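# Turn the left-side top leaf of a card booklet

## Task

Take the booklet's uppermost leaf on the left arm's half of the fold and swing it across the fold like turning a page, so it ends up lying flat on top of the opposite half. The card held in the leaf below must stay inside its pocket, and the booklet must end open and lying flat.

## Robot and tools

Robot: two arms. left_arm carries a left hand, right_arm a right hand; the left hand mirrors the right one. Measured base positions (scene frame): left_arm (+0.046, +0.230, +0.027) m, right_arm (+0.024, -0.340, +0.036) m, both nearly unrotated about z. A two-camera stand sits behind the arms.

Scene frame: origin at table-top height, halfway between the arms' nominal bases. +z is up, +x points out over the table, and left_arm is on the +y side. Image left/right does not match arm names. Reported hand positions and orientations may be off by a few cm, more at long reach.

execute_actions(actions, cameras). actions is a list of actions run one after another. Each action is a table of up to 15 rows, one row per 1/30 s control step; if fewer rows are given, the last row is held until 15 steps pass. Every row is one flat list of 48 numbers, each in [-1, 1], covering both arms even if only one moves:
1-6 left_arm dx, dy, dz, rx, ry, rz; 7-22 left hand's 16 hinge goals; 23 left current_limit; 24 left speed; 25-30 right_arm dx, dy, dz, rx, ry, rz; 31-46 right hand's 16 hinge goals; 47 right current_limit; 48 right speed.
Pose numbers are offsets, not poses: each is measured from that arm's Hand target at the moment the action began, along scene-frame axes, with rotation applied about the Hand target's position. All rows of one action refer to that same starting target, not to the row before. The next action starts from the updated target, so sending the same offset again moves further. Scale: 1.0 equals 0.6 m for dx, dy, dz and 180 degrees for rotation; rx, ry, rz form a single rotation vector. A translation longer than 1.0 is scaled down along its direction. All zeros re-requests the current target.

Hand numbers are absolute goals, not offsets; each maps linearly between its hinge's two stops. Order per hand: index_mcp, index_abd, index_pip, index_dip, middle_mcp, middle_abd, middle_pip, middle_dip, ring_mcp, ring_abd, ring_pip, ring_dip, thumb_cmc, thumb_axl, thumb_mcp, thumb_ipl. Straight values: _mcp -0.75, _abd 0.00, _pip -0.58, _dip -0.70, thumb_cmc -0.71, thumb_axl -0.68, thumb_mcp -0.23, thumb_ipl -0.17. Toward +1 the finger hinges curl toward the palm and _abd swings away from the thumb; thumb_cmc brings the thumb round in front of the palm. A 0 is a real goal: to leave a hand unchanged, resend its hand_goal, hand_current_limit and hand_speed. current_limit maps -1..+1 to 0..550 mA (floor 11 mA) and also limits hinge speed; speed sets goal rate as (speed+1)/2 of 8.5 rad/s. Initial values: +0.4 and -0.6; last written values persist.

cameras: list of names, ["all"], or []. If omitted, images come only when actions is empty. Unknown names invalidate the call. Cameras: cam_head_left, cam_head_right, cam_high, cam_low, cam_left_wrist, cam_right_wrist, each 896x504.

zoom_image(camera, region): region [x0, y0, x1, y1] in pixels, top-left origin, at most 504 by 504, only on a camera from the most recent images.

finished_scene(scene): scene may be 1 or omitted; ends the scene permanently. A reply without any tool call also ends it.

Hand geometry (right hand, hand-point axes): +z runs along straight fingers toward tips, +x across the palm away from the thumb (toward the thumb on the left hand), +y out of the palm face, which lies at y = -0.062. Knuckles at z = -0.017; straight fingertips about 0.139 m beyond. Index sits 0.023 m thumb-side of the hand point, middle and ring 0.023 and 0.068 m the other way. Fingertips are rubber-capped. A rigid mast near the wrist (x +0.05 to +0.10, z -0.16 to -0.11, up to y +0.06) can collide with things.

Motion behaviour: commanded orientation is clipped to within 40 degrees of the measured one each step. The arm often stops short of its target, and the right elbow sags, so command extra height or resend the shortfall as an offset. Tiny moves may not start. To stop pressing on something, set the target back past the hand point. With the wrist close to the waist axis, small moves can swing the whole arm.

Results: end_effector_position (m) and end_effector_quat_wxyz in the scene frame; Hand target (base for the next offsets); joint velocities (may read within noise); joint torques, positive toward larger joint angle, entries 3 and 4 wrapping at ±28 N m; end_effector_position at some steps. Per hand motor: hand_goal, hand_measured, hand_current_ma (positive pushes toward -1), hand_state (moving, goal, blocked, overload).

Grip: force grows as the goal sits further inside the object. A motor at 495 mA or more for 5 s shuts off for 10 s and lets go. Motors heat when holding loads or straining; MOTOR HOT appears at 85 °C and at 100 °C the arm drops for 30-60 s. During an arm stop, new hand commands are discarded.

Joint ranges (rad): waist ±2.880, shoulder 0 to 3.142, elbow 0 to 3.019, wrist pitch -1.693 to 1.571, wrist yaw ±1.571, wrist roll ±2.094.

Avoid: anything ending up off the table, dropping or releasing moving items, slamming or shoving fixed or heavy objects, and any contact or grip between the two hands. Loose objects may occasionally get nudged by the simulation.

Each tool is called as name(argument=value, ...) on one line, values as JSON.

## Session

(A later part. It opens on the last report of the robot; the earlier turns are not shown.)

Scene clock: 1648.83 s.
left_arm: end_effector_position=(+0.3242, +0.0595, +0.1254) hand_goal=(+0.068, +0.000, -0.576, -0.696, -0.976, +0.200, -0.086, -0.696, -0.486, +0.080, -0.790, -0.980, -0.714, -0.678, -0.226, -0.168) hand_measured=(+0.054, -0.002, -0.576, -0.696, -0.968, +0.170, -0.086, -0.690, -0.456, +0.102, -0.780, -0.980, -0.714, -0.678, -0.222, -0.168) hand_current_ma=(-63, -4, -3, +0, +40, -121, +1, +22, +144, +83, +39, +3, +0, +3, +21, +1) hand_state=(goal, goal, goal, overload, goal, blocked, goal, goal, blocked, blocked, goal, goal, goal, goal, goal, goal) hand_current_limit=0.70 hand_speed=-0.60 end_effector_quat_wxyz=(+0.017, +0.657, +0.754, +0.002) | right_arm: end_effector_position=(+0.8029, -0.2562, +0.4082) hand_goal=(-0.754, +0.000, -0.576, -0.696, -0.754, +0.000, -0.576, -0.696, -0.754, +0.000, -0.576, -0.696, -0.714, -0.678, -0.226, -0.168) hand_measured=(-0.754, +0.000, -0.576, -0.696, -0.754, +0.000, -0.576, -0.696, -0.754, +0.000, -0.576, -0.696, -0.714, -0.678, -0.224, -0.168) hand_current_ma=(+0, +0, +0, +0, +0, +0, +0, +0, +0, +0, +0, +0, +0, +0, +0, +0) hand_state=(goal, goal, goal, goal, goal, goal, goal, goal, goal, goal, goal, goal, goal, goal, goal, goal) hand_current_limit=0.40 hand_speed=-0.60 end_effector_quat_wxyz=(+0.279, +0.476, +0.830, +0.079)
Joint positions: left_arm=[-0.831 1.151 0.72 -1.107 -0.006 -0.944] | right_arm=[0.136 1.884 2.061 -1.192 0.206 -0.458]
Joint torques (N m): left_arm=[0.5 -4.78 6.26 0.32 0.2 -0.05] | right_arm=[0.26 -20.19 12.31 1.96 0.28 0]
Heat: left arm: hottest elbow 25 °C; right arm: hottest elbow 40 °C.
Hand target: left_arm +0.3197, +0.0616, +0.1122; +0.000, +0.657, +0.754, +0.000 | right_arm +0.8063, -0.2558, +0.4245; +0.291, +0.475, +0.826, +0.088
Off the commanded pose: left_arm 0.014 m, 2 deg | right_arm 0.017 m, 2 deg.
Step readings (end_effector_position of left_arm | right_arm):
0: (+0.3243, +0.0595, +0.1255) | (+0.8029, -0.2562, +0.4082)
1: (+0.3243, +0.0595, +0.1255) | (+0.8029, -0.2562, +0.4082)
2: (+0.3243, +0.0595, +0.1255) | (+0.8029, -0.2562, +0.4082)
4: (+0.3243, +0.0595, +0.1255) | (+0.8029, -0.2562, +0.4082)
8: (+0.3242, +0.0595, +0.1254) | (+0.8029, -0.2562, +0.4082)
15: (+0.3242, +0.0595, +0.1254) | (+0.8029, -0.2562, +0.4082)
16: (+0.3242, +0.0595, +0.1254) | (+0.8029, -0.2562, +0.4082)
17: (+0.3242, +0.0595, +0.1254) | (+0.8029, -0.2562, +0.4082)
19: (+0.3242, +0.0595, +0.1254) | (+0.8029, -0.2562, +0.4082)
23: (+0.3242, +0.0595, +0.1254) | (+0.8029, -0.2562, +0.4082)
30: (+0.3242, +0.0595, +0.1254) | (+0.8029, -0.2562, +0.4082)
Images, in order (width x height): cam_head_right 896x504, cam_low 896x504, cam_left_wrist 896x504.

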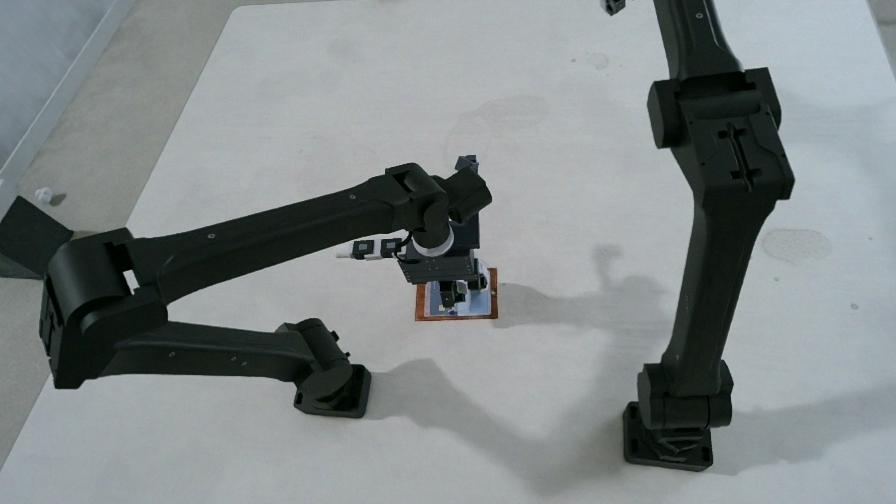

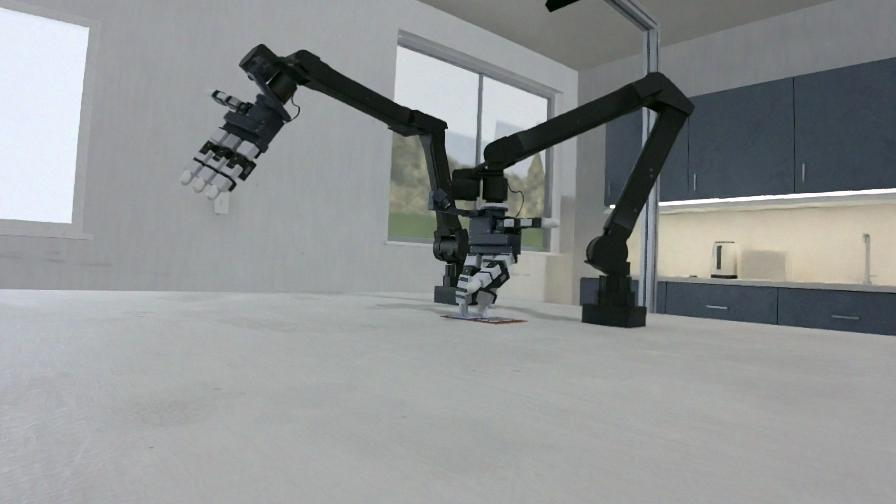

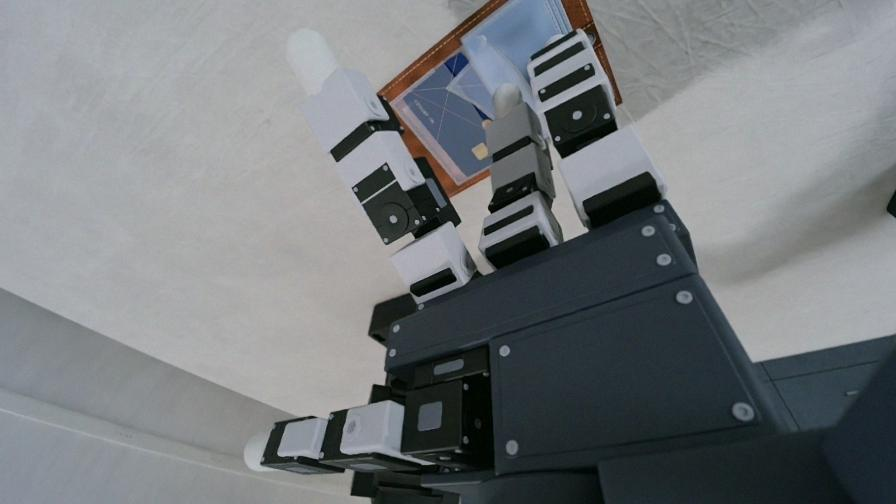

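execute_actions(actions=[[[0,0,0.01,0,0,0,0.068,0,-0.576,-0.696,-0.965,0.2,-0.115,-0.696,0.2,0.1,-0.781,-0.98,-0.714,-0.678,-0.226,-0.168,0.6,-0.6,0,0,0,0,0,0,-0.754,0,-0.576,-0.696,-0.754,0,-0.576,-0.696,-0.754,0,-0.576,-0.696,-0.714,-0.678,-0.226,-0.168,0.4,-0.6]],[[0,0,0.006,0,0,0,0.068,0,-0.576,-0.696,-0.955,0.1,-0.13,-0.696,0.2,0.1,-0.781,-0.98,-0.714,-0.678,-0.226,-0.168,0.6,-0.75,0,0,0,0,0,0,-0.754,0,-0.576,-0.696,-0.754,0,-0.576,-0.696,-0.754,0,-0.576,-0.696,-0.714,-0.678,-0.226,-0.168,0.4,-0.6]],[[0,0,0,0,0,0,0.068,0,-0.576,-0.696,-0.955,-0.04,-0.13,-0.696,0.2,0.1,-0.781,-0.98,-0.714,-0.678,-0.226,-0.168,0.6,-0.75,0,0,0,0,0,0,-0.754,0,-0.576,-0.696,-0.754,0,-0.576,-0.696,-0.754,0,-0.576,-0.696,-0.714,-0.678,-0.226,-0.168,0.4,-0.6]]], cameras=["cam_left_wrist","cam_low","cam_head_right","cam_high"])

zoom_image(camera="cam_low", region=[440, 270, 550, 335])

zoom_image(camera="cam_left_wrist", region=[400, 0, 640, 160])

zoom_image(camera="cam_head_right", region=[390, 250, 530, 340])

zoom_image(camera="cam_high", region=[490, 220, 600, 300])

Scene clock: 1661.50 s.
left_arm: end_effector_position=(+0.3224, +0.0590, +0.1245) hand_goal=(+0.068, +0.000, -0.576, -0.696, -0.956, -0.040, -0.130, -0.696, +0.200, +0.100, -0.782, -0.980, -0.714, -0.678, -0.226, -0.168) hand_measured=(+0.054, -0.002, -0.576, -0.696, -0.942, +0.038, -0.100, -0.684, +0.178, +0.102, -0.786, -0.984, -0.714, -0.678, -0.222, -0.168) hand_current_ma=(-63, -4, -3, +0, +68, +317, +134, +52, -100, +10, -14, -13, +0, +3, +21, +1) hand_state=(goal, goal, goal, overload, goal, blocked, blocked, goal, blocked, goal, goal, goal, goal, goal, goal, goal) hand_current_limit=0.60 hand_speed=-0.75 end_effector_quat_wxyz=(+0.014, +0.657, +0.754, -0.003) | right_arm: end_effector_position=(+0.8029, -0.2562, +0.4082) hand_goal=(-0.754, +0.000, -0.576, -0.696, -0.754, +0.000, -0.576, -0.696, -0.754, +0.000, -0.576, -0.696, -0.714, -0.678, -0.226, -0.168) hand_measured=(-0.754, +0.000, -0.576, -0.696, -0.754, +0.000, -0.576, -0.696, -0.754, +0.000, -0.576, -0.696, -0.714, -0.678, -0.224, -0.168) hand_current_ma=(+0, +0, +0, +0, +0, +0, +0, +0, +0, +0, +0, +0, +0, +0, +0, +0) hand_state=(goal, goal, goal, goal, goal, goal, goal, goal, goal, goal, goal, goal, goal, goal, goal, goal) hand_current_limit=0.40 hand_speed=-0.60 end_effector_quat_wxyz=(+0.279, +0.476, +0.830, +0.079)
Joint positions: left_arm=[-0.831 1.151 0.72 -1.111 0.003 -0.944] | right_arm=[0.136 1.884 2.061 -1.192 0.206 -0.458]
Joint torques (N m): left_arm=[0.62 -5.42 7.62 -0.58 -0.17 -0.04] | right_arm=[0.26 -20.19 12.33 1.98 0.28 0]
Heat: left arm: hottest elbow 24 °C; right arm: hottest elbow 40 °C.
Hand target: left_arm +0.3197, +0.0616, +0.1219; +0.000, +0.657, +0.754, +0.000 | right_arm +0.8063, -0.2558, +0.4245; +0.291, +0.475, +0.826, +0.088
Off the commanded pose: left_arm 0.005 m, 2 deg | right_arm 0.017 m, 2 deg.
Step readings (end_effector_position of left_arm | right_arm):
0: (+0.3242, +0.0595, +0.1254) | (+0.8029, -0.2562, +0.4082)
1: (+0.3242, +0.0595, +0.1254) | (+0.8029, -0.2562, +0.4082)
2: (+0.3241, +0.0593, +0.1253) | (+0.8029, -0.2562, +0.4082)
4: (+0.3238, +0.0592, +0.1250) | (+0.8029, -0.2562, +0.4082)
8: (+0.3234, +0.0596, +0.1247) | (+0.8029, -0.2562, +0.4082)
15: (+0.3234, +0.0597, +0.1247) | (+0.8029, -0.2562, +0.4082)
16: (+0.3233, +0.0598, +0.1247) | (+0.8029, -0.2562, +0.4082)
17: (+0.3232, +0.0597, +0.1247) | (+0.8029, -0.2562, +0.4082)
19: (+0.3229, +0.0594, +0.1245) | (+0.8029, -0.2562, +0.4082)
23: (+0.3226, +0.0596, +0.1244) | (+0.8029, -0.2562, +0.4082)
30: (+0.3226, +0.0597, +0.1244) | (+0.8029, -0.2562, +0.4082)
31: (+0.3225, +0.0596, +0.1243) | (+0.8029, -0.2562, +0.4082)
32: (+0.3224, +0.0595, +0.1243) | (+0.8029, -0.2562, +0.4082)
34: (+0.3223, +0.0593, +0.1243) | (+0.8029, -0.2562, +0.4082)
38: (+0.3224, +0.0590, +0.1245) | (+0.8029, -0.2562, +0.4082)
45: (+0.3224, +0.0590, +0.1245) | (+0.8029, -0.2562, +0.4082)
Images, in order (width x height): cam_head_right 896x504, cam_high 896x504, cam_low 896x504, cam_left_wrist 896x504.

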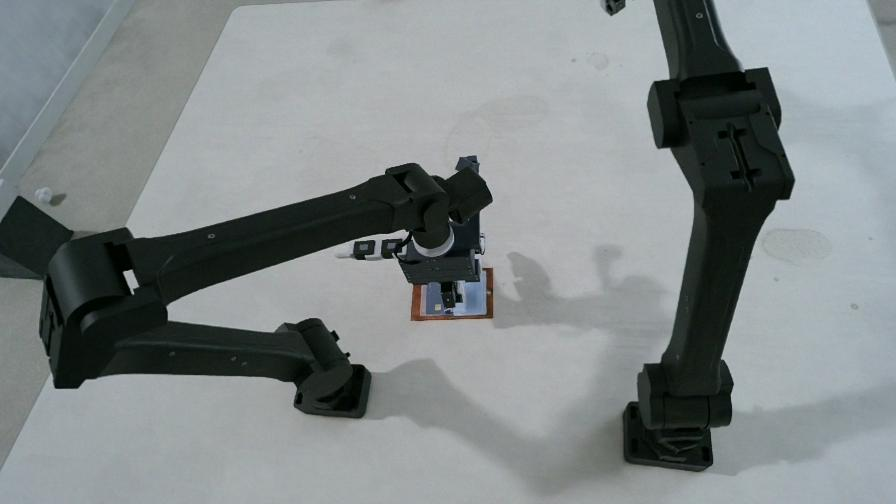

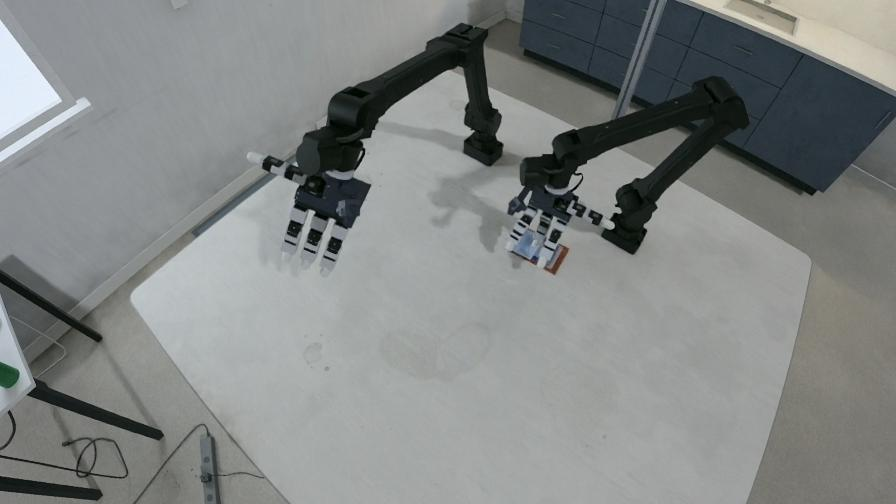

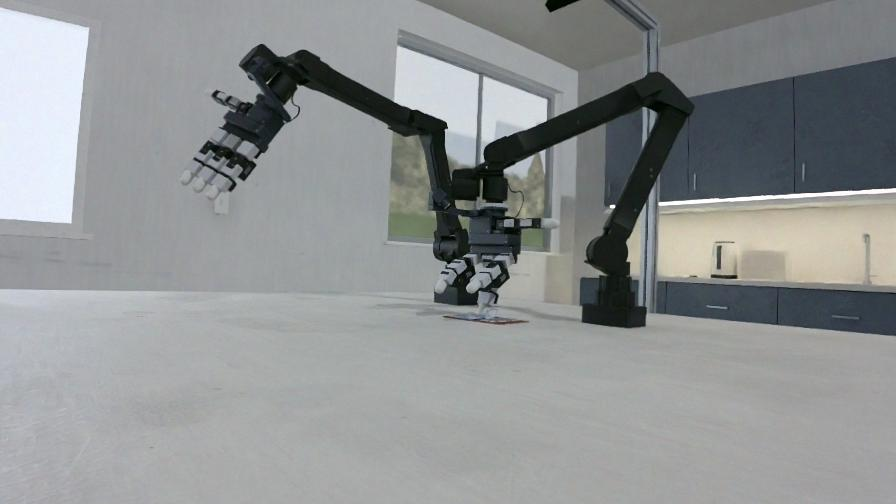

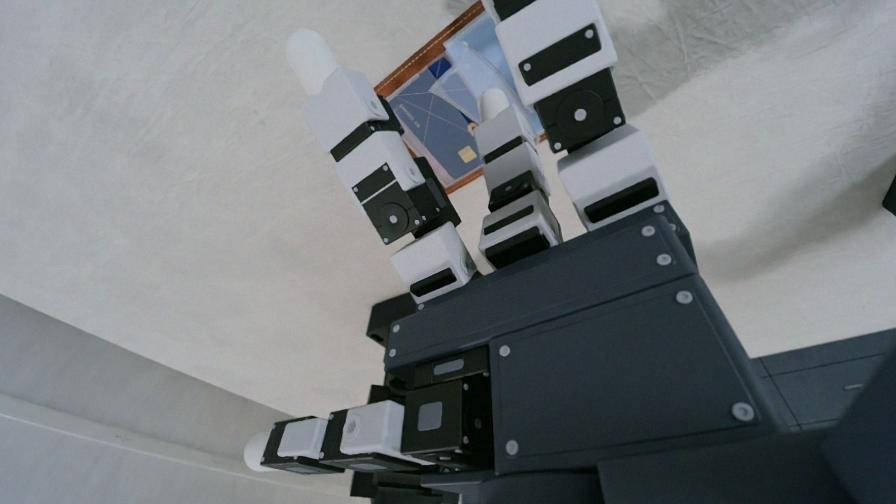

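Scaled by 4.582 from the camera's 896x504 image, which has a finer 1280x720 frame.

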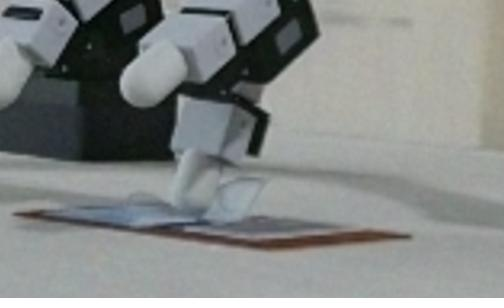

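Scaled by 2.100 from the camera's 896x504 image, which has a finer 1280x720 frame.

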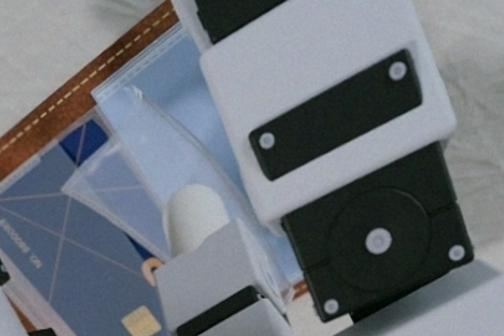

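Scaled by 3.600 from the camera's 896x504 image, which has a finer 1280x720 frame.

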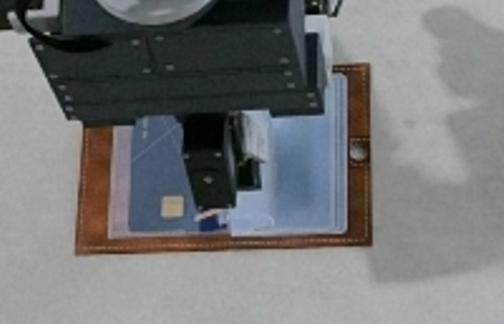

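Scaled by 4.582 from the camera's 896x504 image, which has a finer 1280x720 frame.

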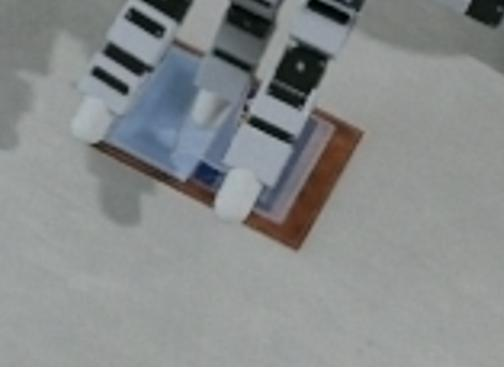

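execute_actions(actions=[[[0,0,0,0,0,0,0.068,0,-0.576,-0.696,-0.957,-0.04,-0.125,-0.696,-0.479,0.08,-0.6,-0.98,-0.714,-0.678,-0.226,-0.168,0.6,-0.7,0,0,0,0,0,0,-0.754,0,-0.576,-0.696,-0.754,0,-0.576,-0.696,-0.754,0,-0.576,-0.696,-0.714,-0.678,-0.226,-0.168,0.4,-0.6]],[[0,0,-0.016,0,0,0,0.068,0,-0.576,-0.696,-0.96,0.0,-0.12,-0.696,-0.479,0.08,-0.781,-0.98,-0.714,-0.678,-0.226,-0.168,0.6,-0.6,0,0,0,0,0,0,-0.754,0,-0.576,-0.696,-0.754,0,-0.576,-0.696,-0.754,0,-0.576,-0.696,-0.714,-0.678,-0.226,-0.168,0.4,-0.6]],[[0,0,0,0,0,0,0.068,0,-0.576,-0.696,-0.966,0.15,-0.105,-0.696,-0.485,0.08,-0.79,-0.98,-0.714,-0.678,-0.226,-0.168,0.7,-0.6,0,0,0,0,0,0,-0.754,0,-0.576,-0.696,-0.754,0,-0.576,-0.696,-0.754,0,-0.576,-0.696,-0.714,-0.678,-0.226,-0.168,0.4,-0.6]],[[0,0,0,0,0,0,0.068,0,-0.576,-0.696,-0.972,0.2,-0.092,-0.696,-0.485,0.08,-0.79,-0.98,-0.714,-0.678,-0.226,-0.168,0.7,-0.6,0,0,0,0,0,0,-0.754,0,-0.576,-0.696,-0.754,0,-0.576,-0.696,-0.754,0,-0.576,-0.696,-0.714,-0.678,-0.226,-0.168,0.4,-0.6]]], cameras=["cam_left_wrist","cam_low","cam_head_right","cam_high"])

zoom_image(camera="cam_low", region=[440, 270, 550, 335])

zoom_image(camera="cam_left_wrist", region=[400, 0, 640, 160])

zoom_image(camera="cam_head_right", region=[390, 250, 530, 340])

zoom_image(camera="cam_high", region=[490, 220, 600, 300])

Scene clock: 1679.10 s.
left_arm: end_effector_position=(+0.3243, +0.0590, +0.1254) hand_goal=(+0.068, +0.000, -0.576, -0.696, -0.972, +0.200, -0.092, -0.696, -0.486, +0.080, -0.790, -0.980, -0.714, -0.678, -0.226, -0.168) hand_measured=(+0.054, -0.002, -0.576, -0.696, -0.964, +0.104, -0.080, -0.684, -0.456, +0.112, -0.782, -0.980, -0.714, -0.678, -0.222, -0.168) hand_current_ma=(-63, -4, -3, +0, +34, -394, +49, +52, +141, +125, +38, +4, +0, +3, +21, +1) hand_state=(goal, goal, goal, overload, goal, blocked, goal, goal, blocked, blocked, goal, goal, goal, goal, goal, goal) hand_current_limit=0.70 hand_speed=-0.60 end_effector_quat_wxyz=(+0.017, +0.657, +0.754, +0.001) | right_arm: end_effector_position=(+0.8029, -0.2562, +0.4082) hand_goal=(-0.754, +0.000, -0.576, -0.696, -0.754, +0.000, -0.576, -0.696, -0.754, +0.000, -0.576, -0.696, -0.714, -0.678, -0.226, -0.168) hand_measured=(-0.754, +0.000, -0.576, -0.696, -0.754, +0.000, -0.576, -0.696, -0.754, +0.000, -0.576, -0.696, -0.714, -0.678, -0.224, -0.168) hand_current_ma=(+0, +0, +0, +0, +0, +0, +0, +0, +0, +0, +0, +0, +0, +0, +0, +0) hand_state=(goal, goal, goal, goal, goal, goal, goal, goal, goal, goal, goal, goal, goal, goal, goal, goal) hand_current_limit=0.40 hand_speed=-0.60 end_effector_quat_wxyz=(+0.279, +0.476, +0.830, +0.079)
Joint positions: left_arm=[-0.831 1.151 0.72 -1.105 -0.005 -0.944] | right_arm=[0.136 1.884 2.061 -1.192 0.206 -0.458]
Joint torques (N m): left_arm=[0.62 -4.72 6.16 0.24 0.11 -0.05] | right_arm=[0.32 -20.19 12.31 1.98 0.28 0]
Heat: left arm: hottest elbow 24 °C; right arm: hottest elbow 40 °C.
Hand target: left_arm +0.3198, +0.0616, +0.1123; +0.001, +0.657, +0.754, +0.000 | right_arm +0.8063, -0.2558, +0.4245; +0.291, +0.475, +0.826, +0.088
Off the commanded pose: left_arm 0.014 m, 2 deg | right_arm 0.017 m, 2 deg.
Step readings (end_effector_position of left_arm | right_arm):
0: (+0.3224, +0.0590, +0.1245) | (+0.8029, -0.2562, +0.4082)
1: (+0.3224, +0.0590, +0.1245) | (+0.8029, -0.2562, +0.4082)
2: (+0.3224, +0.0590, +0.1245) | (+0.8029, -0.2562, +0.4082)
4: (+0.3224, +0.0590, +0.1245) | (+0.8029, -0.2562, +0.4082)
8: (+0.3224, +0.0590, +0.1245) | (+0.8029, -0.2562, +0.4082)
15: (+0.3224, +0.0590, +0.1245) | (+0.8029, -0.2562, +0.4082)
16: (+0.3224, +0.0590, +0.1245) | (+0.8029, -0.2562, +0.4082)
17: (+0.3224, +0.0590, +0.1245) | (+0.8029, -0.2562, +0.4082)
19: (+0.3224, +0.0590, +0.1245) | (+0.8029, -0.2562, +0.4082)
23: (+0.3230, +0.0586, +0.1247) | (+0.8029, -0.2562, +0.4082)
30: (+0.3234, +0.0581, +0.1248) | (+0.8029, -0.2562, +0.4082)
31: (+0.3235, +0.0582, +0.1248) | (+0.8029, -0.2562, +0.4082)
32: (+0.3237, +0.0584, +0.1250) | (+0.8029, -0.2562, +0.4082)
34: (+0.3242, +0.0589, +0.1253) | (+0.8029, -0.2562, +0.4082)
38: (+0.3242, +0.0589, +0.1253) | (+0.8029, -0.2562, +0.4082)
45: (+0.3242, +0.0589, +0.1253) | (+0.8029, -0.2562, +0.4082)
46: (+0.3243, +0.0589, +0.1253) | (+0.8029, -0.2562, +0.4082)
47: (+0.3243, +0.0590, +0.1254) | (+0.8029, -0.2562, +0.4082)
49: (+0.3243, +0.0590, +0.1254) | (+0.8029, -0.2562, +0.4082)
53: (+0.3243, +0.0590, +0.1254) | (+0.8029, -0.2562, +0.4082)
60: (+0.3243, +0.0590, +0.1254) | (+0.8029, -0.2562, +0.4082)
Images, in order (width x height): cam_head_right 896x504, cam_high 896x504, cam_low 896x504, cam_left_wrist 896x504.

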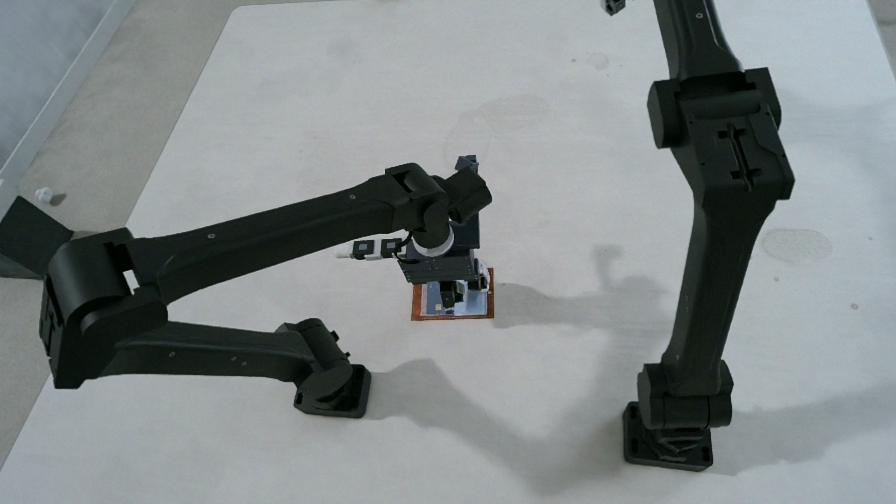

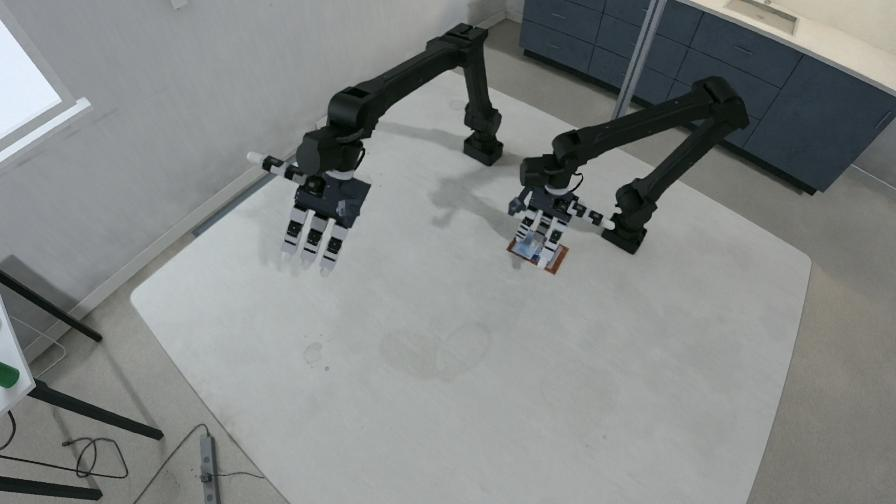

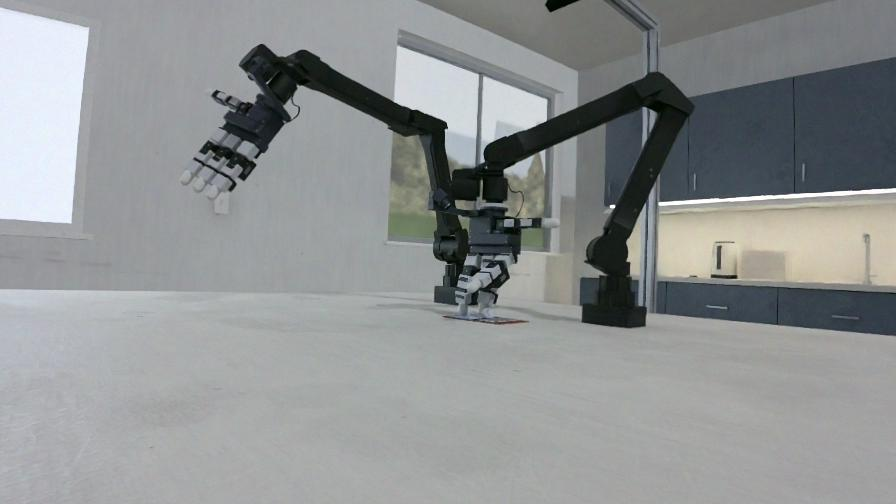

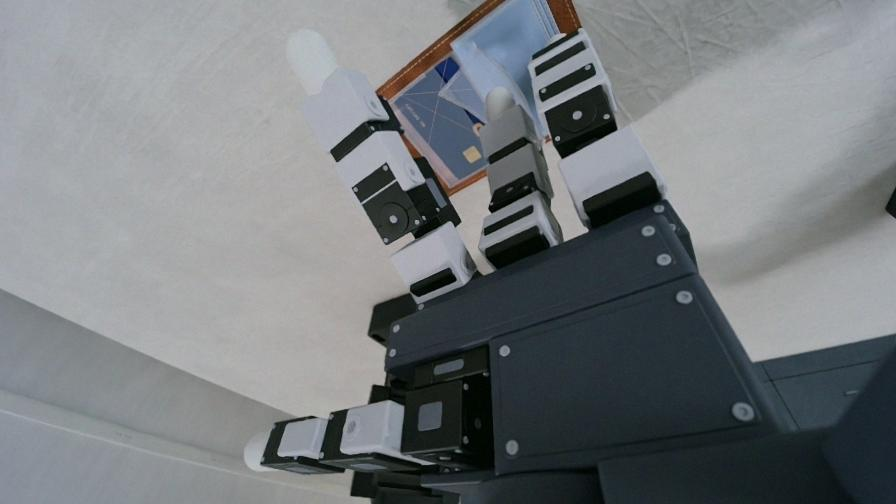

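Scaled by 4.582 from the camera's 896x504 image, which has a finer 1280x720 frame.

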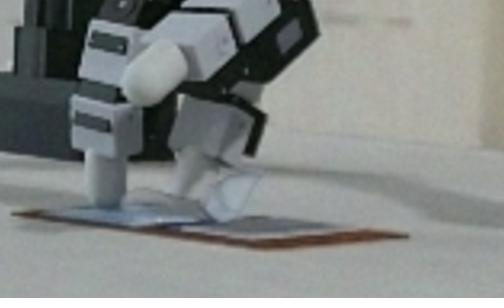

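Scaled by 2.100 from the camera's 896x504 image, which has a finer 1280x720 frame.

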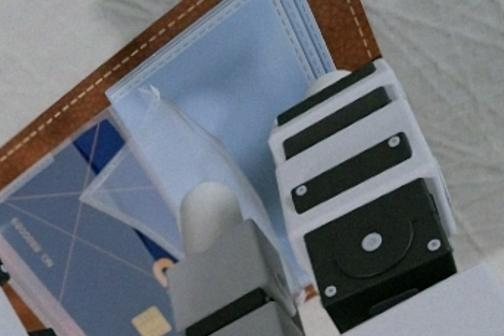

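Scaled by 3.600 from the camera's 896x504 image, which has a finer 1280x720 frame.

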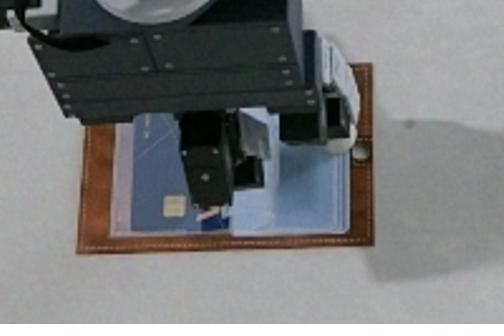

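Scaled by 4.582 from the camera's 896x504 image, which has a finer 1280x720 frame.

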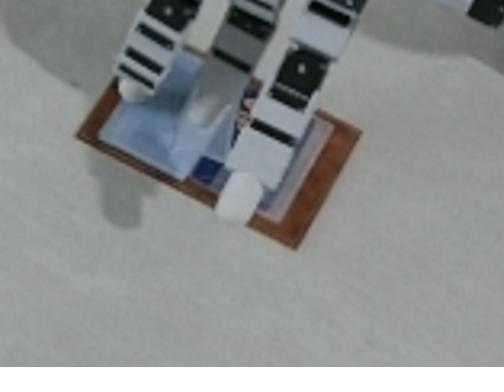

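execute_actions(actions=[[[0,0,0,0,0,0,0.068,0,-0.576,-0.696,-0.976,0.2,-0.082,-0.696,-0.486,0.08,-0.79,-0.98,-0.714,-0.678,-0.226,-0.168,0.7,-0.6,0,0,0,0,0,0,-0.754,0,-0.576,-0.696,-0.754,0,-0.576,-0.696,-0.754,0,-0.576,-0.696,-0.714,-0.678,-0.226,-0.168,0.4,-0.6]]], cameras=["all"])

Scene clock: 1698.87 s.
left_arm: end_effector_position=(+0.3243, +0.0590, +0.1254) hand_goal=(+0.068, +0.000, -0.576, -0.696, -0.976, +0.200, -0.082, -0.696, -0.486, +0.080, -0.790, -0.980, -0.714, -0.678, -0.226, -0.168) hand_measured=(+0.054, -0.002, -0.576, -0.696, -0.968, +0.108, -0.074, -0.684, -0.456, +0.112, -0.782, -0.980, -0.714, -0.678, -0.222, -0.168) hand_current_ma=(-63, -4, -3, +0, +40, -378, +30, +51, +141, +125, +38, +4, +0, +3, +21, +1) hand_state=(goal, goal, goal, overload, goal, blocked, goal, goal, blocked, blocked, goal, goal, goal, goal, goal, goal) hand_current_limit=0.70 hand_speed=-0.60 end_effector_quat_wxyz=(+0.017, +0.657, +0.754, +0.001) | right_arm: end_effector_position=(+0.8029, -0.2562, +0.4082) hand_goal=(-0.754, +0.000, -0.576, -0.696, -0.754, +0.000, -0.576, -0.696, -0.754, +0.000, -0.576, -0.696, -0.714, -0.678, -0.226, -0.168) hand_measured=(-0.754, +0.000, -0.576, -0.696, -0.754, +0.000, -0.576, -0.696, -0.754, +0.000, -0.576, -0.696, -0.714, -0.678, -0.224, -0.168) hand_current_ma=(+0, +0, +0, +0, +0, +0, +0, +0, +0, +0, +0, +0, +0, +0, +0, +0) hand_state=(goal, goal, goal, goal, goal, goal, goal, goal, goal, goal, goal, goal, goal, goal, goal, goal) hand_current_limit=0.40 hand_speed=-0.60 end_effector_quat_wxyz=(+0.279, +0.476, +0.830, +0.079)
Joint positions: left_arm=[-0.831 1.151 0.72 -1.105 -0.005 -0.944] | right_arm=[0.136 1.884 2.061 -1.192 0.206 -0.458]
Joint torques (N m): left_arm=[0.62 -4.42 6.26 0.27 0.11 -0.05] | right_arm=[0.26 -20.19 12.33 1.96 0.27 -0.01]
Heat: left arm: hottest elbow 24 °C; right arm: hottest elbow 40 °C.
Hand target: left_arm +0.3198, +0.0616, +0.1123; +0.001, +0.657, +0.754, +0.000 | right_arm +0.8063, -0.2558, +0.4245; +0.291, +0.475, +0.826, +0.088
Off the commanded pose: left_arm 0.014 m, 2 deg | right_arm 0.017 m, 2 deg.
Step readings (end_effector_position of left_arm | right_arm):
0: (+0.3243, +0.0590, +0.1254) | (+0.8029, -0.2562, +0.4082)
1: (+0.3243, +0.0590, +0.1254) | (+0.8029, -0.2562, +0.4082)
2: (+0.3243, +0.0590, +0.1254) | (+0.8029, -0.2562, +0.4082)
4: (+0.3243, +0.0590, +0.1254) | (+0.8029, -0.2562, +0.4082)
8: (+0.3243, +0.0590, +0.1254) | (+0.8029, -0.2562, +0.4082)
15: (+0.3243, +0.0590, +0.1254) | (+0.8029, -0.2562, +0.4082)

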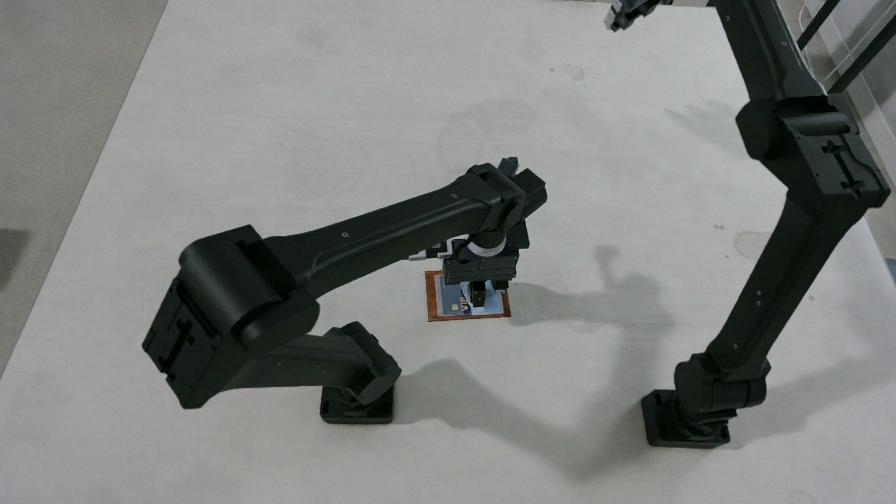

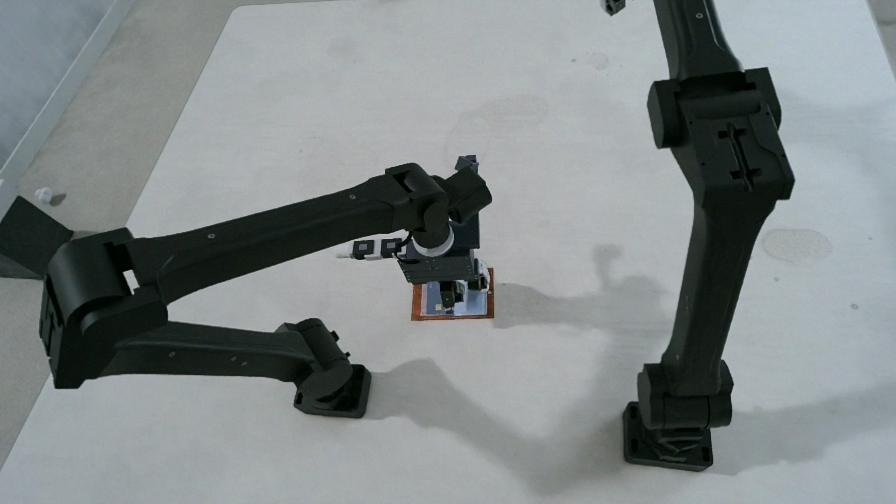

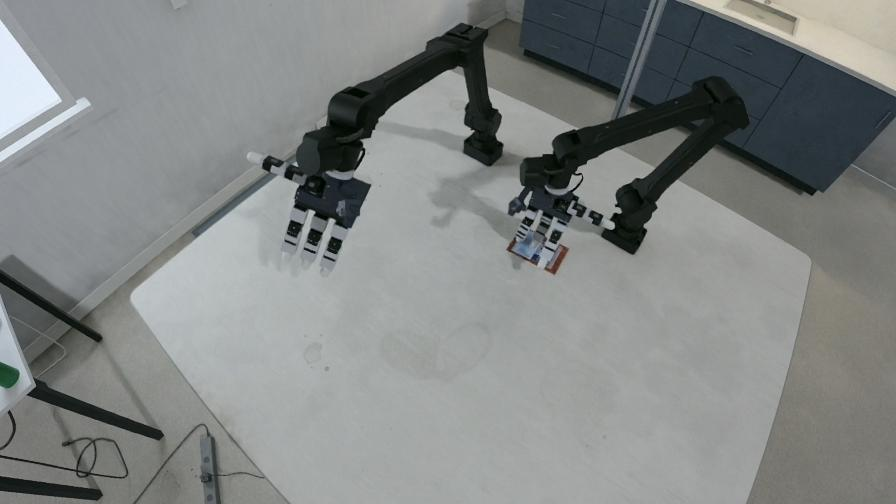

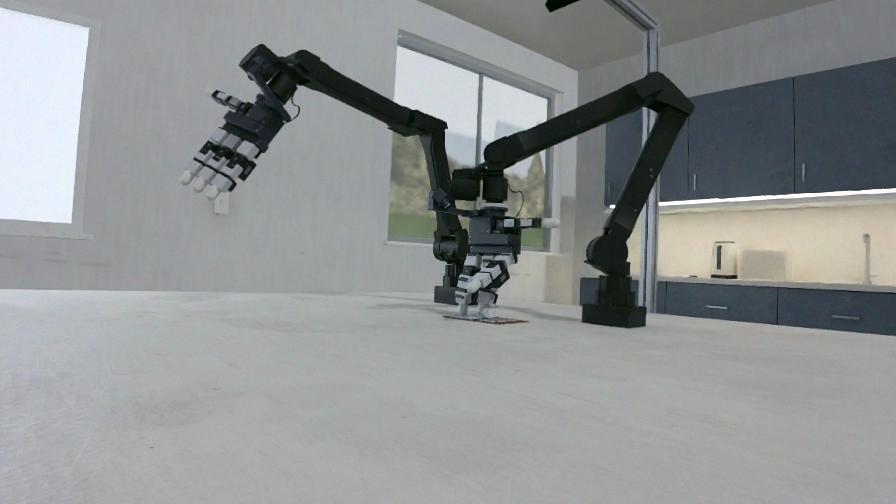

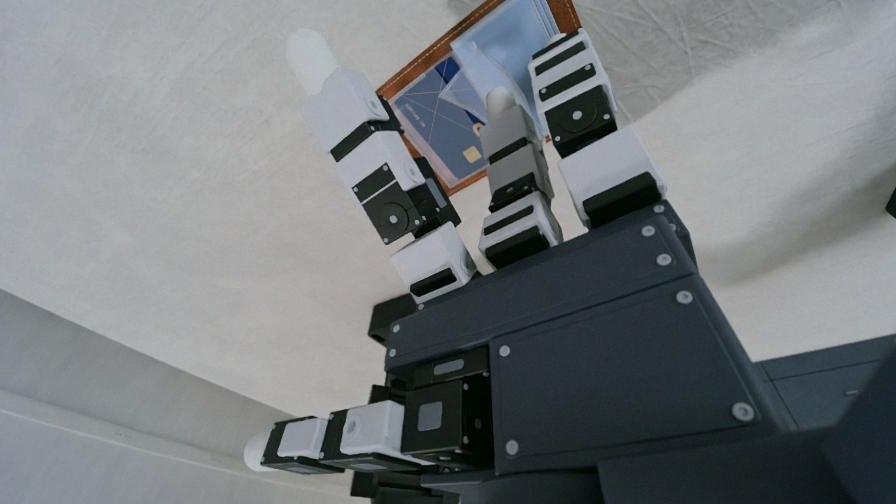

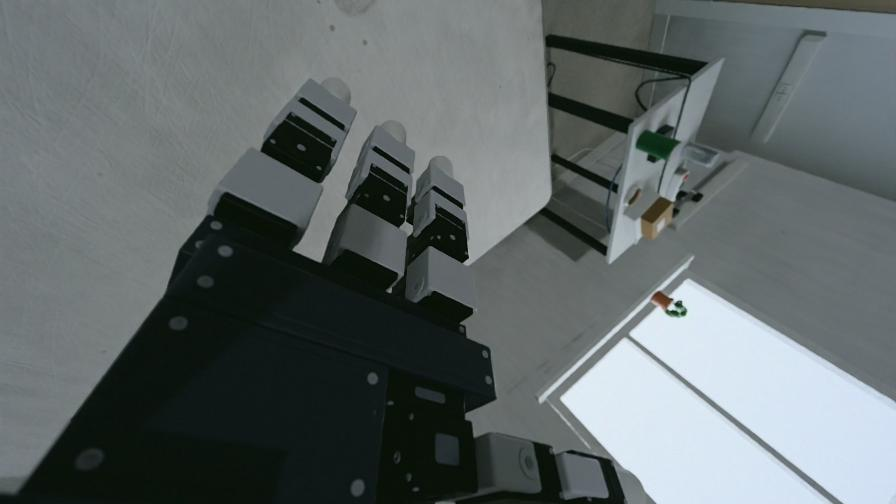

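execute_actions(actions=[[[0,0,0,0,0,0,0.068,0,-0.576,-0.696,-0.98,0.2,-0.068,-0.696,-0.486,0.08,-0.79,-0.98,-0.714,-0.678,-0.226,-0.168,0.7,-0.6,0,0,0,0,0,0,-0.754,0,-0.576,-0.696,-0.754,0,-0.576,-0.696,-0.754,0,-0.576,-0.696,-0.714,-0.678,-0.226,-0.168,0.4,-0.6]]], cameras=["cam_left_wrist"])

zoom_image(camera="cam_left_wrist", region=[360, 0, 640, 200])

Scene clock: 1704.07 s.
left_arm: end_effector_position=(+0.3243, +0.0590, +0.1254) hand_goal=(+0.068, +0.000, -0.576, -0.696, -0.980, +0.200, -0.068, -0.696, -0.486, +0.080, -0.790, -0.980, -0.714, -0.678, -0.226, -0.168) hand_measured=(+0.054, -0.002, -0.576, -0.696, -0.972, +0.114, -0.064, -0.686, -0.456, +0.112, -0.782, -0.980, -0.714, -0.678, -0.222, -0.168) hand_current_ma=(-63, -4, -3, +0, +32, -350, +17, +39, +141, +125, +38, +4, +0, +3, +21, +1) hand_state=(goal, goal, goal, overload, goal, blocked, goal, goal, blocked, blocked, goal, goal, goal, goal, goal, goal) hand_current_limit=0.70 hand_speed=-0.60 end_effector_quat_wxyz=(+0.017, +0.657, +0.754, +0.001) | right_arm: end_effector_position=(+0.8029, -0.2562, +0.4082) hand_goal=(-0.754, +0.000, -0.576, -0.696, -0.754, +0.000, -0.576, -0.696, -0.754, +0.000, -0.576, -0.696, -0.714, -0.678, -0.226, -0.168) hand_measured=(-0.754, +0.000, -0.576, -0.696, -0.754, +0.000, -0.576, -0.696, -0.754, +0.000, -0.576, -0.696, -0.714, -0.678, -0.224, -0.168) hand_current_ma=(+0, +0, +0, +0, +0, +0, +0, +0, +0, +0, +0, +0, +0, +0, +0, +0) hand_state=(goal, goal, goal, goal, goal, goal, goal, goal, goal, goal, goal, goal, goal, goal, goal, goal) hand_current_limit=0.40 hand_speed=-0.60 end_effector_quat_wxyz=(+0.279, +0.476, +0.830, +0.079)
Joint positions: left_arm=[-0.831 1.151 0.72 -1.105 -0.005 -0.944] | right_arm=[0.136 1.884 2.061 -1.192 0.206 -0.458]
Joint torques (N m): left_arm=[0.67 -4.72 6.19 0.31 0.12 -0.04] | right_arm=[0.32 -20.19 12.31 1.96 0.28 0]
Heat: left arm: hottest elbow 24 °C; right arm: hottest elbow 40 °C.
Hand target: left_arm +0.3198, +0.0616, +0.1123; +0.001, +0.657, +0.754, +0.000 | right_arm +0.8063, -0.2558, +0.4245; +0.291, +0.475, +0.826, +0.088
Off the commanded pose: left_arm 0.014 m, 2 deg | right_arm 0.017 m, 2 deg.
Step readings (end_effector_position of left_arm | right_arm):
0: (+0.3243, +0.0590, +0.1254) | (+0.8029, -0.2562, +0.4082)
1: (+0.3243, +0.0590, +0.1254) | (+0.8029, -0.2562, +0.4082)
2: (+0.3243, +0.0590, +0.1254) | (+0.8029, -0.2562, +0.4082)
4: (+0.3243, +0.0590, +0.1254) | (+0.8029, -0.2562, +0.4082)
8: (+0.3243, +0.0590, +0.1254) | (+0.8029, -0.2562, +0.4082)
15: (+0.3243, +0.0590, +0.1254) | (+0.8029, -0.2562, +0.4082)
Images, in order (width x height): cam_left_wrist 896x504.

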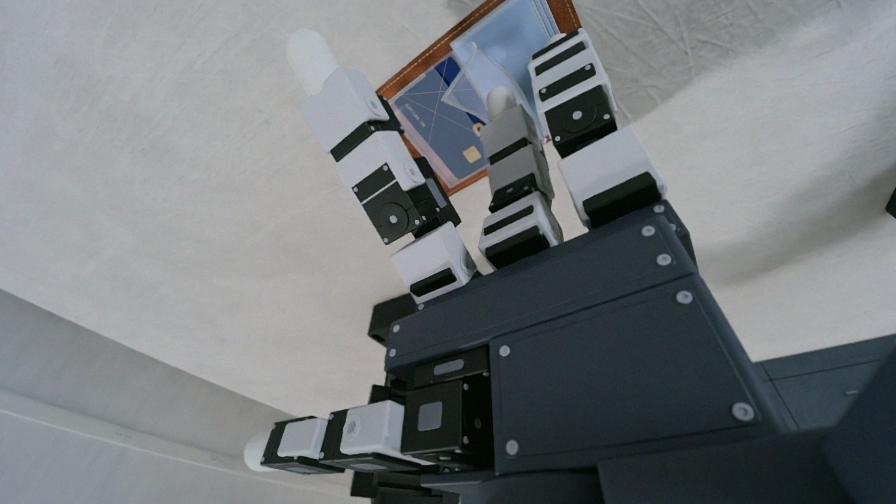

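Scaled by 1.800 from the camera's 896x504 image, which has a finer 1280x720 frame.

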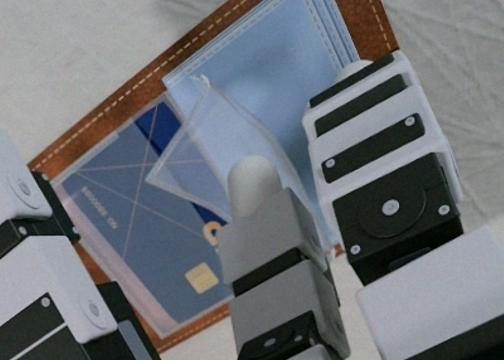

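execute_actions(actions=[[[0,0,0,0,0,0,0.068,0,-0.576,-0.696,-0.985,0.22,-0.052,-0.696,-0.486,0.08,-0.79,-0.98,-0.714,-0.678,-0.226,-0.168,0.7,-0.6,0,0,0,0,0,0,-0.754,0,-0.576,-0.696,-0.754,0,-0.576,-0.696,-0.754,0,-0.576,-0.696,-0.714,-0.678,-0.226,-0.168,0.4,-0.6]]])

execute_actions(actions=[[[0,0,0,0,0,0,0.068,0,-0.576,-0.696,-0.99,0.24,-0.037,-0.696,-0.486,0.08,-0.79,-0.98,-0.714,-0.678,-0.226,-0.168,0.7,-0.6,0,0,0,0,0,0,-0.754,0,-0.576,-0.696,-0.754,0,-0.576,-0.696,-0.754,0,-0.576,-0.696,-0.714,-0.678,-0.226,-0.168,0.4,-0.6]]], cameras=["cam_left_wrist"])

zoom_image(camera="cam_left_wrist", region=[360, 0, 640, 200])

Scene clock: 1712.40 s.
left_arm: end_effector_position=(+0.3243, +0.0590, +0.1254) hand_goal=(+0.068, +0.000, -0.576, -0.696, -0.986, +0.220, -0.052, -0.696, -0.486, +0.080, -0.790, -0.980, -0.714, -0.678, -0.226, -0.168) hand_measured=(+0.054, -0.002, -0.576, -0.696, -0.982, +0.128, -0.048, -0.688, -0.456, +0.112, -0.782, -0.980, -0.714, -0.678, -0.222, -0.168) hand_current_ma=(-63, -4, -3, +0, +14, -379, +14, +36, +141, +127, +38, +4, +0, +3, +21, +1) hand_state=(goal, goal, goal, overload, goal, blocked, goal, goal, blocked, blocked, goal, goal, goal, goal, goal, goal) hand_current_limit=0.70 hand_speed=-0.60 end_effector_quat_wxyz=(+0.017, +0.657, +0.754, +0.001) | right_arm: end_effector_position=(+0.8029, -0.2562, +0.4082) hand_goal=(-0.754, +0.000, -0.576, -0.696, -0.754, +0.000, -0.576, -0.696, -0.754, +0.000, -0.576, -0.696, -0.714, -0.678, -0.226, -0.168) hand_measured=(-0.754, +0.000, -0.576, -0.696, -0.754, +0.000, -0.576, -0.696, -0.754, +0.000, -0.576, -0.696, -0.714, -0.678, -0.224, -0.168) hand_current_ma=(+0, +0, +0, +0, +0, +0, +0, +0, +0, +0, +0, +0, +0, +0, +0, +0) hand_state=(goal, goal, goal, goal, goal, goal, goal, goal, goal, goal, goal, goal, goal, goal, goal, goal) hand_current_limit=0.40 hand_speed=-0.60 end_effector_quat_wxyz=(+0.279, +0.476, +0.830, +0.079)
Joint positions: left_arm=[-0.831 1.151 0.72 -1.105 -0.005 -0.944] | right_arm=[0.136 1.884 2.061 -1.192 0.206 -0.458]
Joint torques (N m): left_arm=[0.62 -4.37 6.2 0.25 0.13 -0.05] | right_arm=[0.32 -20.19 12.33 1.98 0.28 0]
Heat: left arm: hottest elbow 24 °C; right arm: hottest elbow 40 °C.
Hand target: left_arm +0.3198, +0.0616, +0.1123; +0.001, +0.657, +0.754, +0.000 | right_arm +0.8063, -0.2558, +0.4245; +0.291, +0.475, +0.826, +0.088
Off the commanded pose: left_arm 0.014 m, 2 deg | right_arm 0.017 m, 2 deg.
Step readings (end_effector_position of left_arm | right_arm):
0: (+0.3243, +0.0590, +0.1254) | (+0.8029, -0.2562, +0.4082)
1: (+0.3243, +0.0590, +0.1254) | (+0.8029, -0.2562, +0.4082)
2: (+0.3243, +0.0590, +0.1254) | (+0.8029, -0.2562, +0.4082)
4: (+0.3243, +0.0590, +0.1254) | (+0.8029, -0.2562, +0.4082)
8: (+0.3243, +0.0590, +0.1254) | (+0.8029, -0.2562, +0.4082)
15: (+0.3243, +0.0590, +0.1254) | (+0.8029, -0.2562, +0.4082)

Scene clock: 1713.10 s.
left_arm: end_effector_position=(+0.3243, +0.0590, +0.1254) hand_goal=(+0.068, +0.000, -0.576, -0.696, -0.990, +0.240, -0.038, -0.696, -0.486, +0.080, -0.790, -0.980, -0.714, -0.678, -0.226, -0.168) hand_measured=(+0.054, -0.002, -0.576, -0.696, -0.990, +0.140, -0.036, -0.688, -0.456, +0.112, -0.782, -0.980, -0.714, -0.678, -0.222, -0.168) hand_current_ma=(-63, -4, -3, +0, +0, -413, +11, +33, +141, +129, +38, +4, +0, +3, +21, +1) hand_state=(goal, goal, goal, overload, goal, blocked, goal, goal, blocked, blocked, goal, goal, goal, goal, goal, goal) hand_current_limit=0.70 hand_speed=-0.60 end_effector_quat_wxyz=(+0.017, +0.657, +0.754, +0.001) | right_arm: end_effector_position=(+0.8029, -0.2562, +0.4082) hand_goal=(-0.754, +0.000, -0.576, -0.696, -0.754, +0.000, -0.576, -0.696, -0.754, +0.000, -0.576, -0.696, -0.714, -0.678, -0.226, -0.168) hand_measured=(-0.754, +0.000, -0.576, -0.696, -0.754, +0.000, -0.576, -0.696, -0.754, +0.000, -0.576, -0.696, -0.714, -0.678, -0.224, -0.168) hand_current_ma=(+0, +0, +0, +0, +0, +0, +0, +0, +0, +0, +0, +0, +0, +0, +0, +0) hand_state=(goal, goal, goal, goal, goal, goal, goal, goal, goal, goal, goal, goal, goal, goal, goal, goal) hand_current_limit=0.40 hand_speed=-0.60 end_effector_quat_wxyz=(+0.279, +0.476, +0.830, +0.079)
Joint positions: left_arm=[-0.831 1.151 0.72 -1.105 -0.005 -0.944] | right_arm=[0.136 1.884 2.061 -1.192 0.206 -0.458]
Joint torques (N m): left_arm=[0.79 -4.78 6.17 0.29 0.13 -0.03] | right_arm=[0.26 -20.19 12.33 1.98 0.28 0]
Heat: left arm: hottest elbow 24 °C; right arm: hottest elbow 40 °C.
Hand target: left_arm +0.3198, +0.0616, +0.1123; +0.001, +0.657, +0.754, +0.000 | right_arm +0.8063, -0.2558, +0.4245; +0.291, +0.475, +0.826, +0.088
Off the commanded pose: left_arm 0.014 m, 2 deg | right_arm 0.017 m, 2 deg.
Step readings (end_effector_position of left_arm | right_arm):
0: (+0.3243, +0.0590, +0.1254) | (+0.8029, -0.2562, +0.4082)
1: (+0.3243, +0.0590, +0.1254) | (+0.8029, -0.2562, +0.4082)
2: (+0.3243, +0.0590, +0.1254) | (+0.8029, -0.2562, +0.4082)
4: (+0.3243, +0.0590, +0.1254) | (+0.8029, -0.2562, +0.4082)
8: (+0.3243, +0.0590, +0.1254) | (+0.8029, -0.2562, +0.4082)
15: (+0.3243, +0.0590, +0.1254) | (+0.8029, -0.2562, +0.4082)
Images, in order (width x height): cam_left_wrist 896x504.

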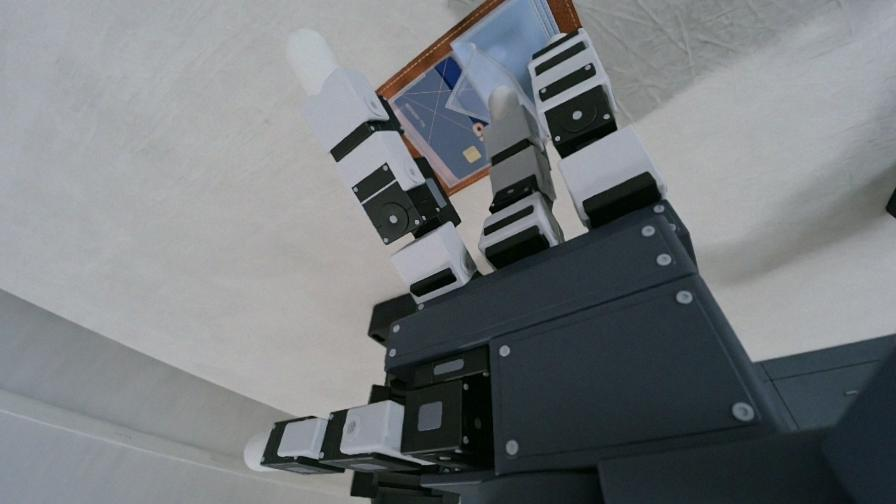

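Scaled by 1.800 from the camera's 896x504 image, which has a finer 1280x720 frame.

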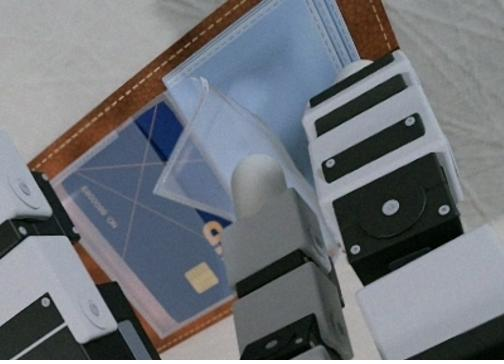

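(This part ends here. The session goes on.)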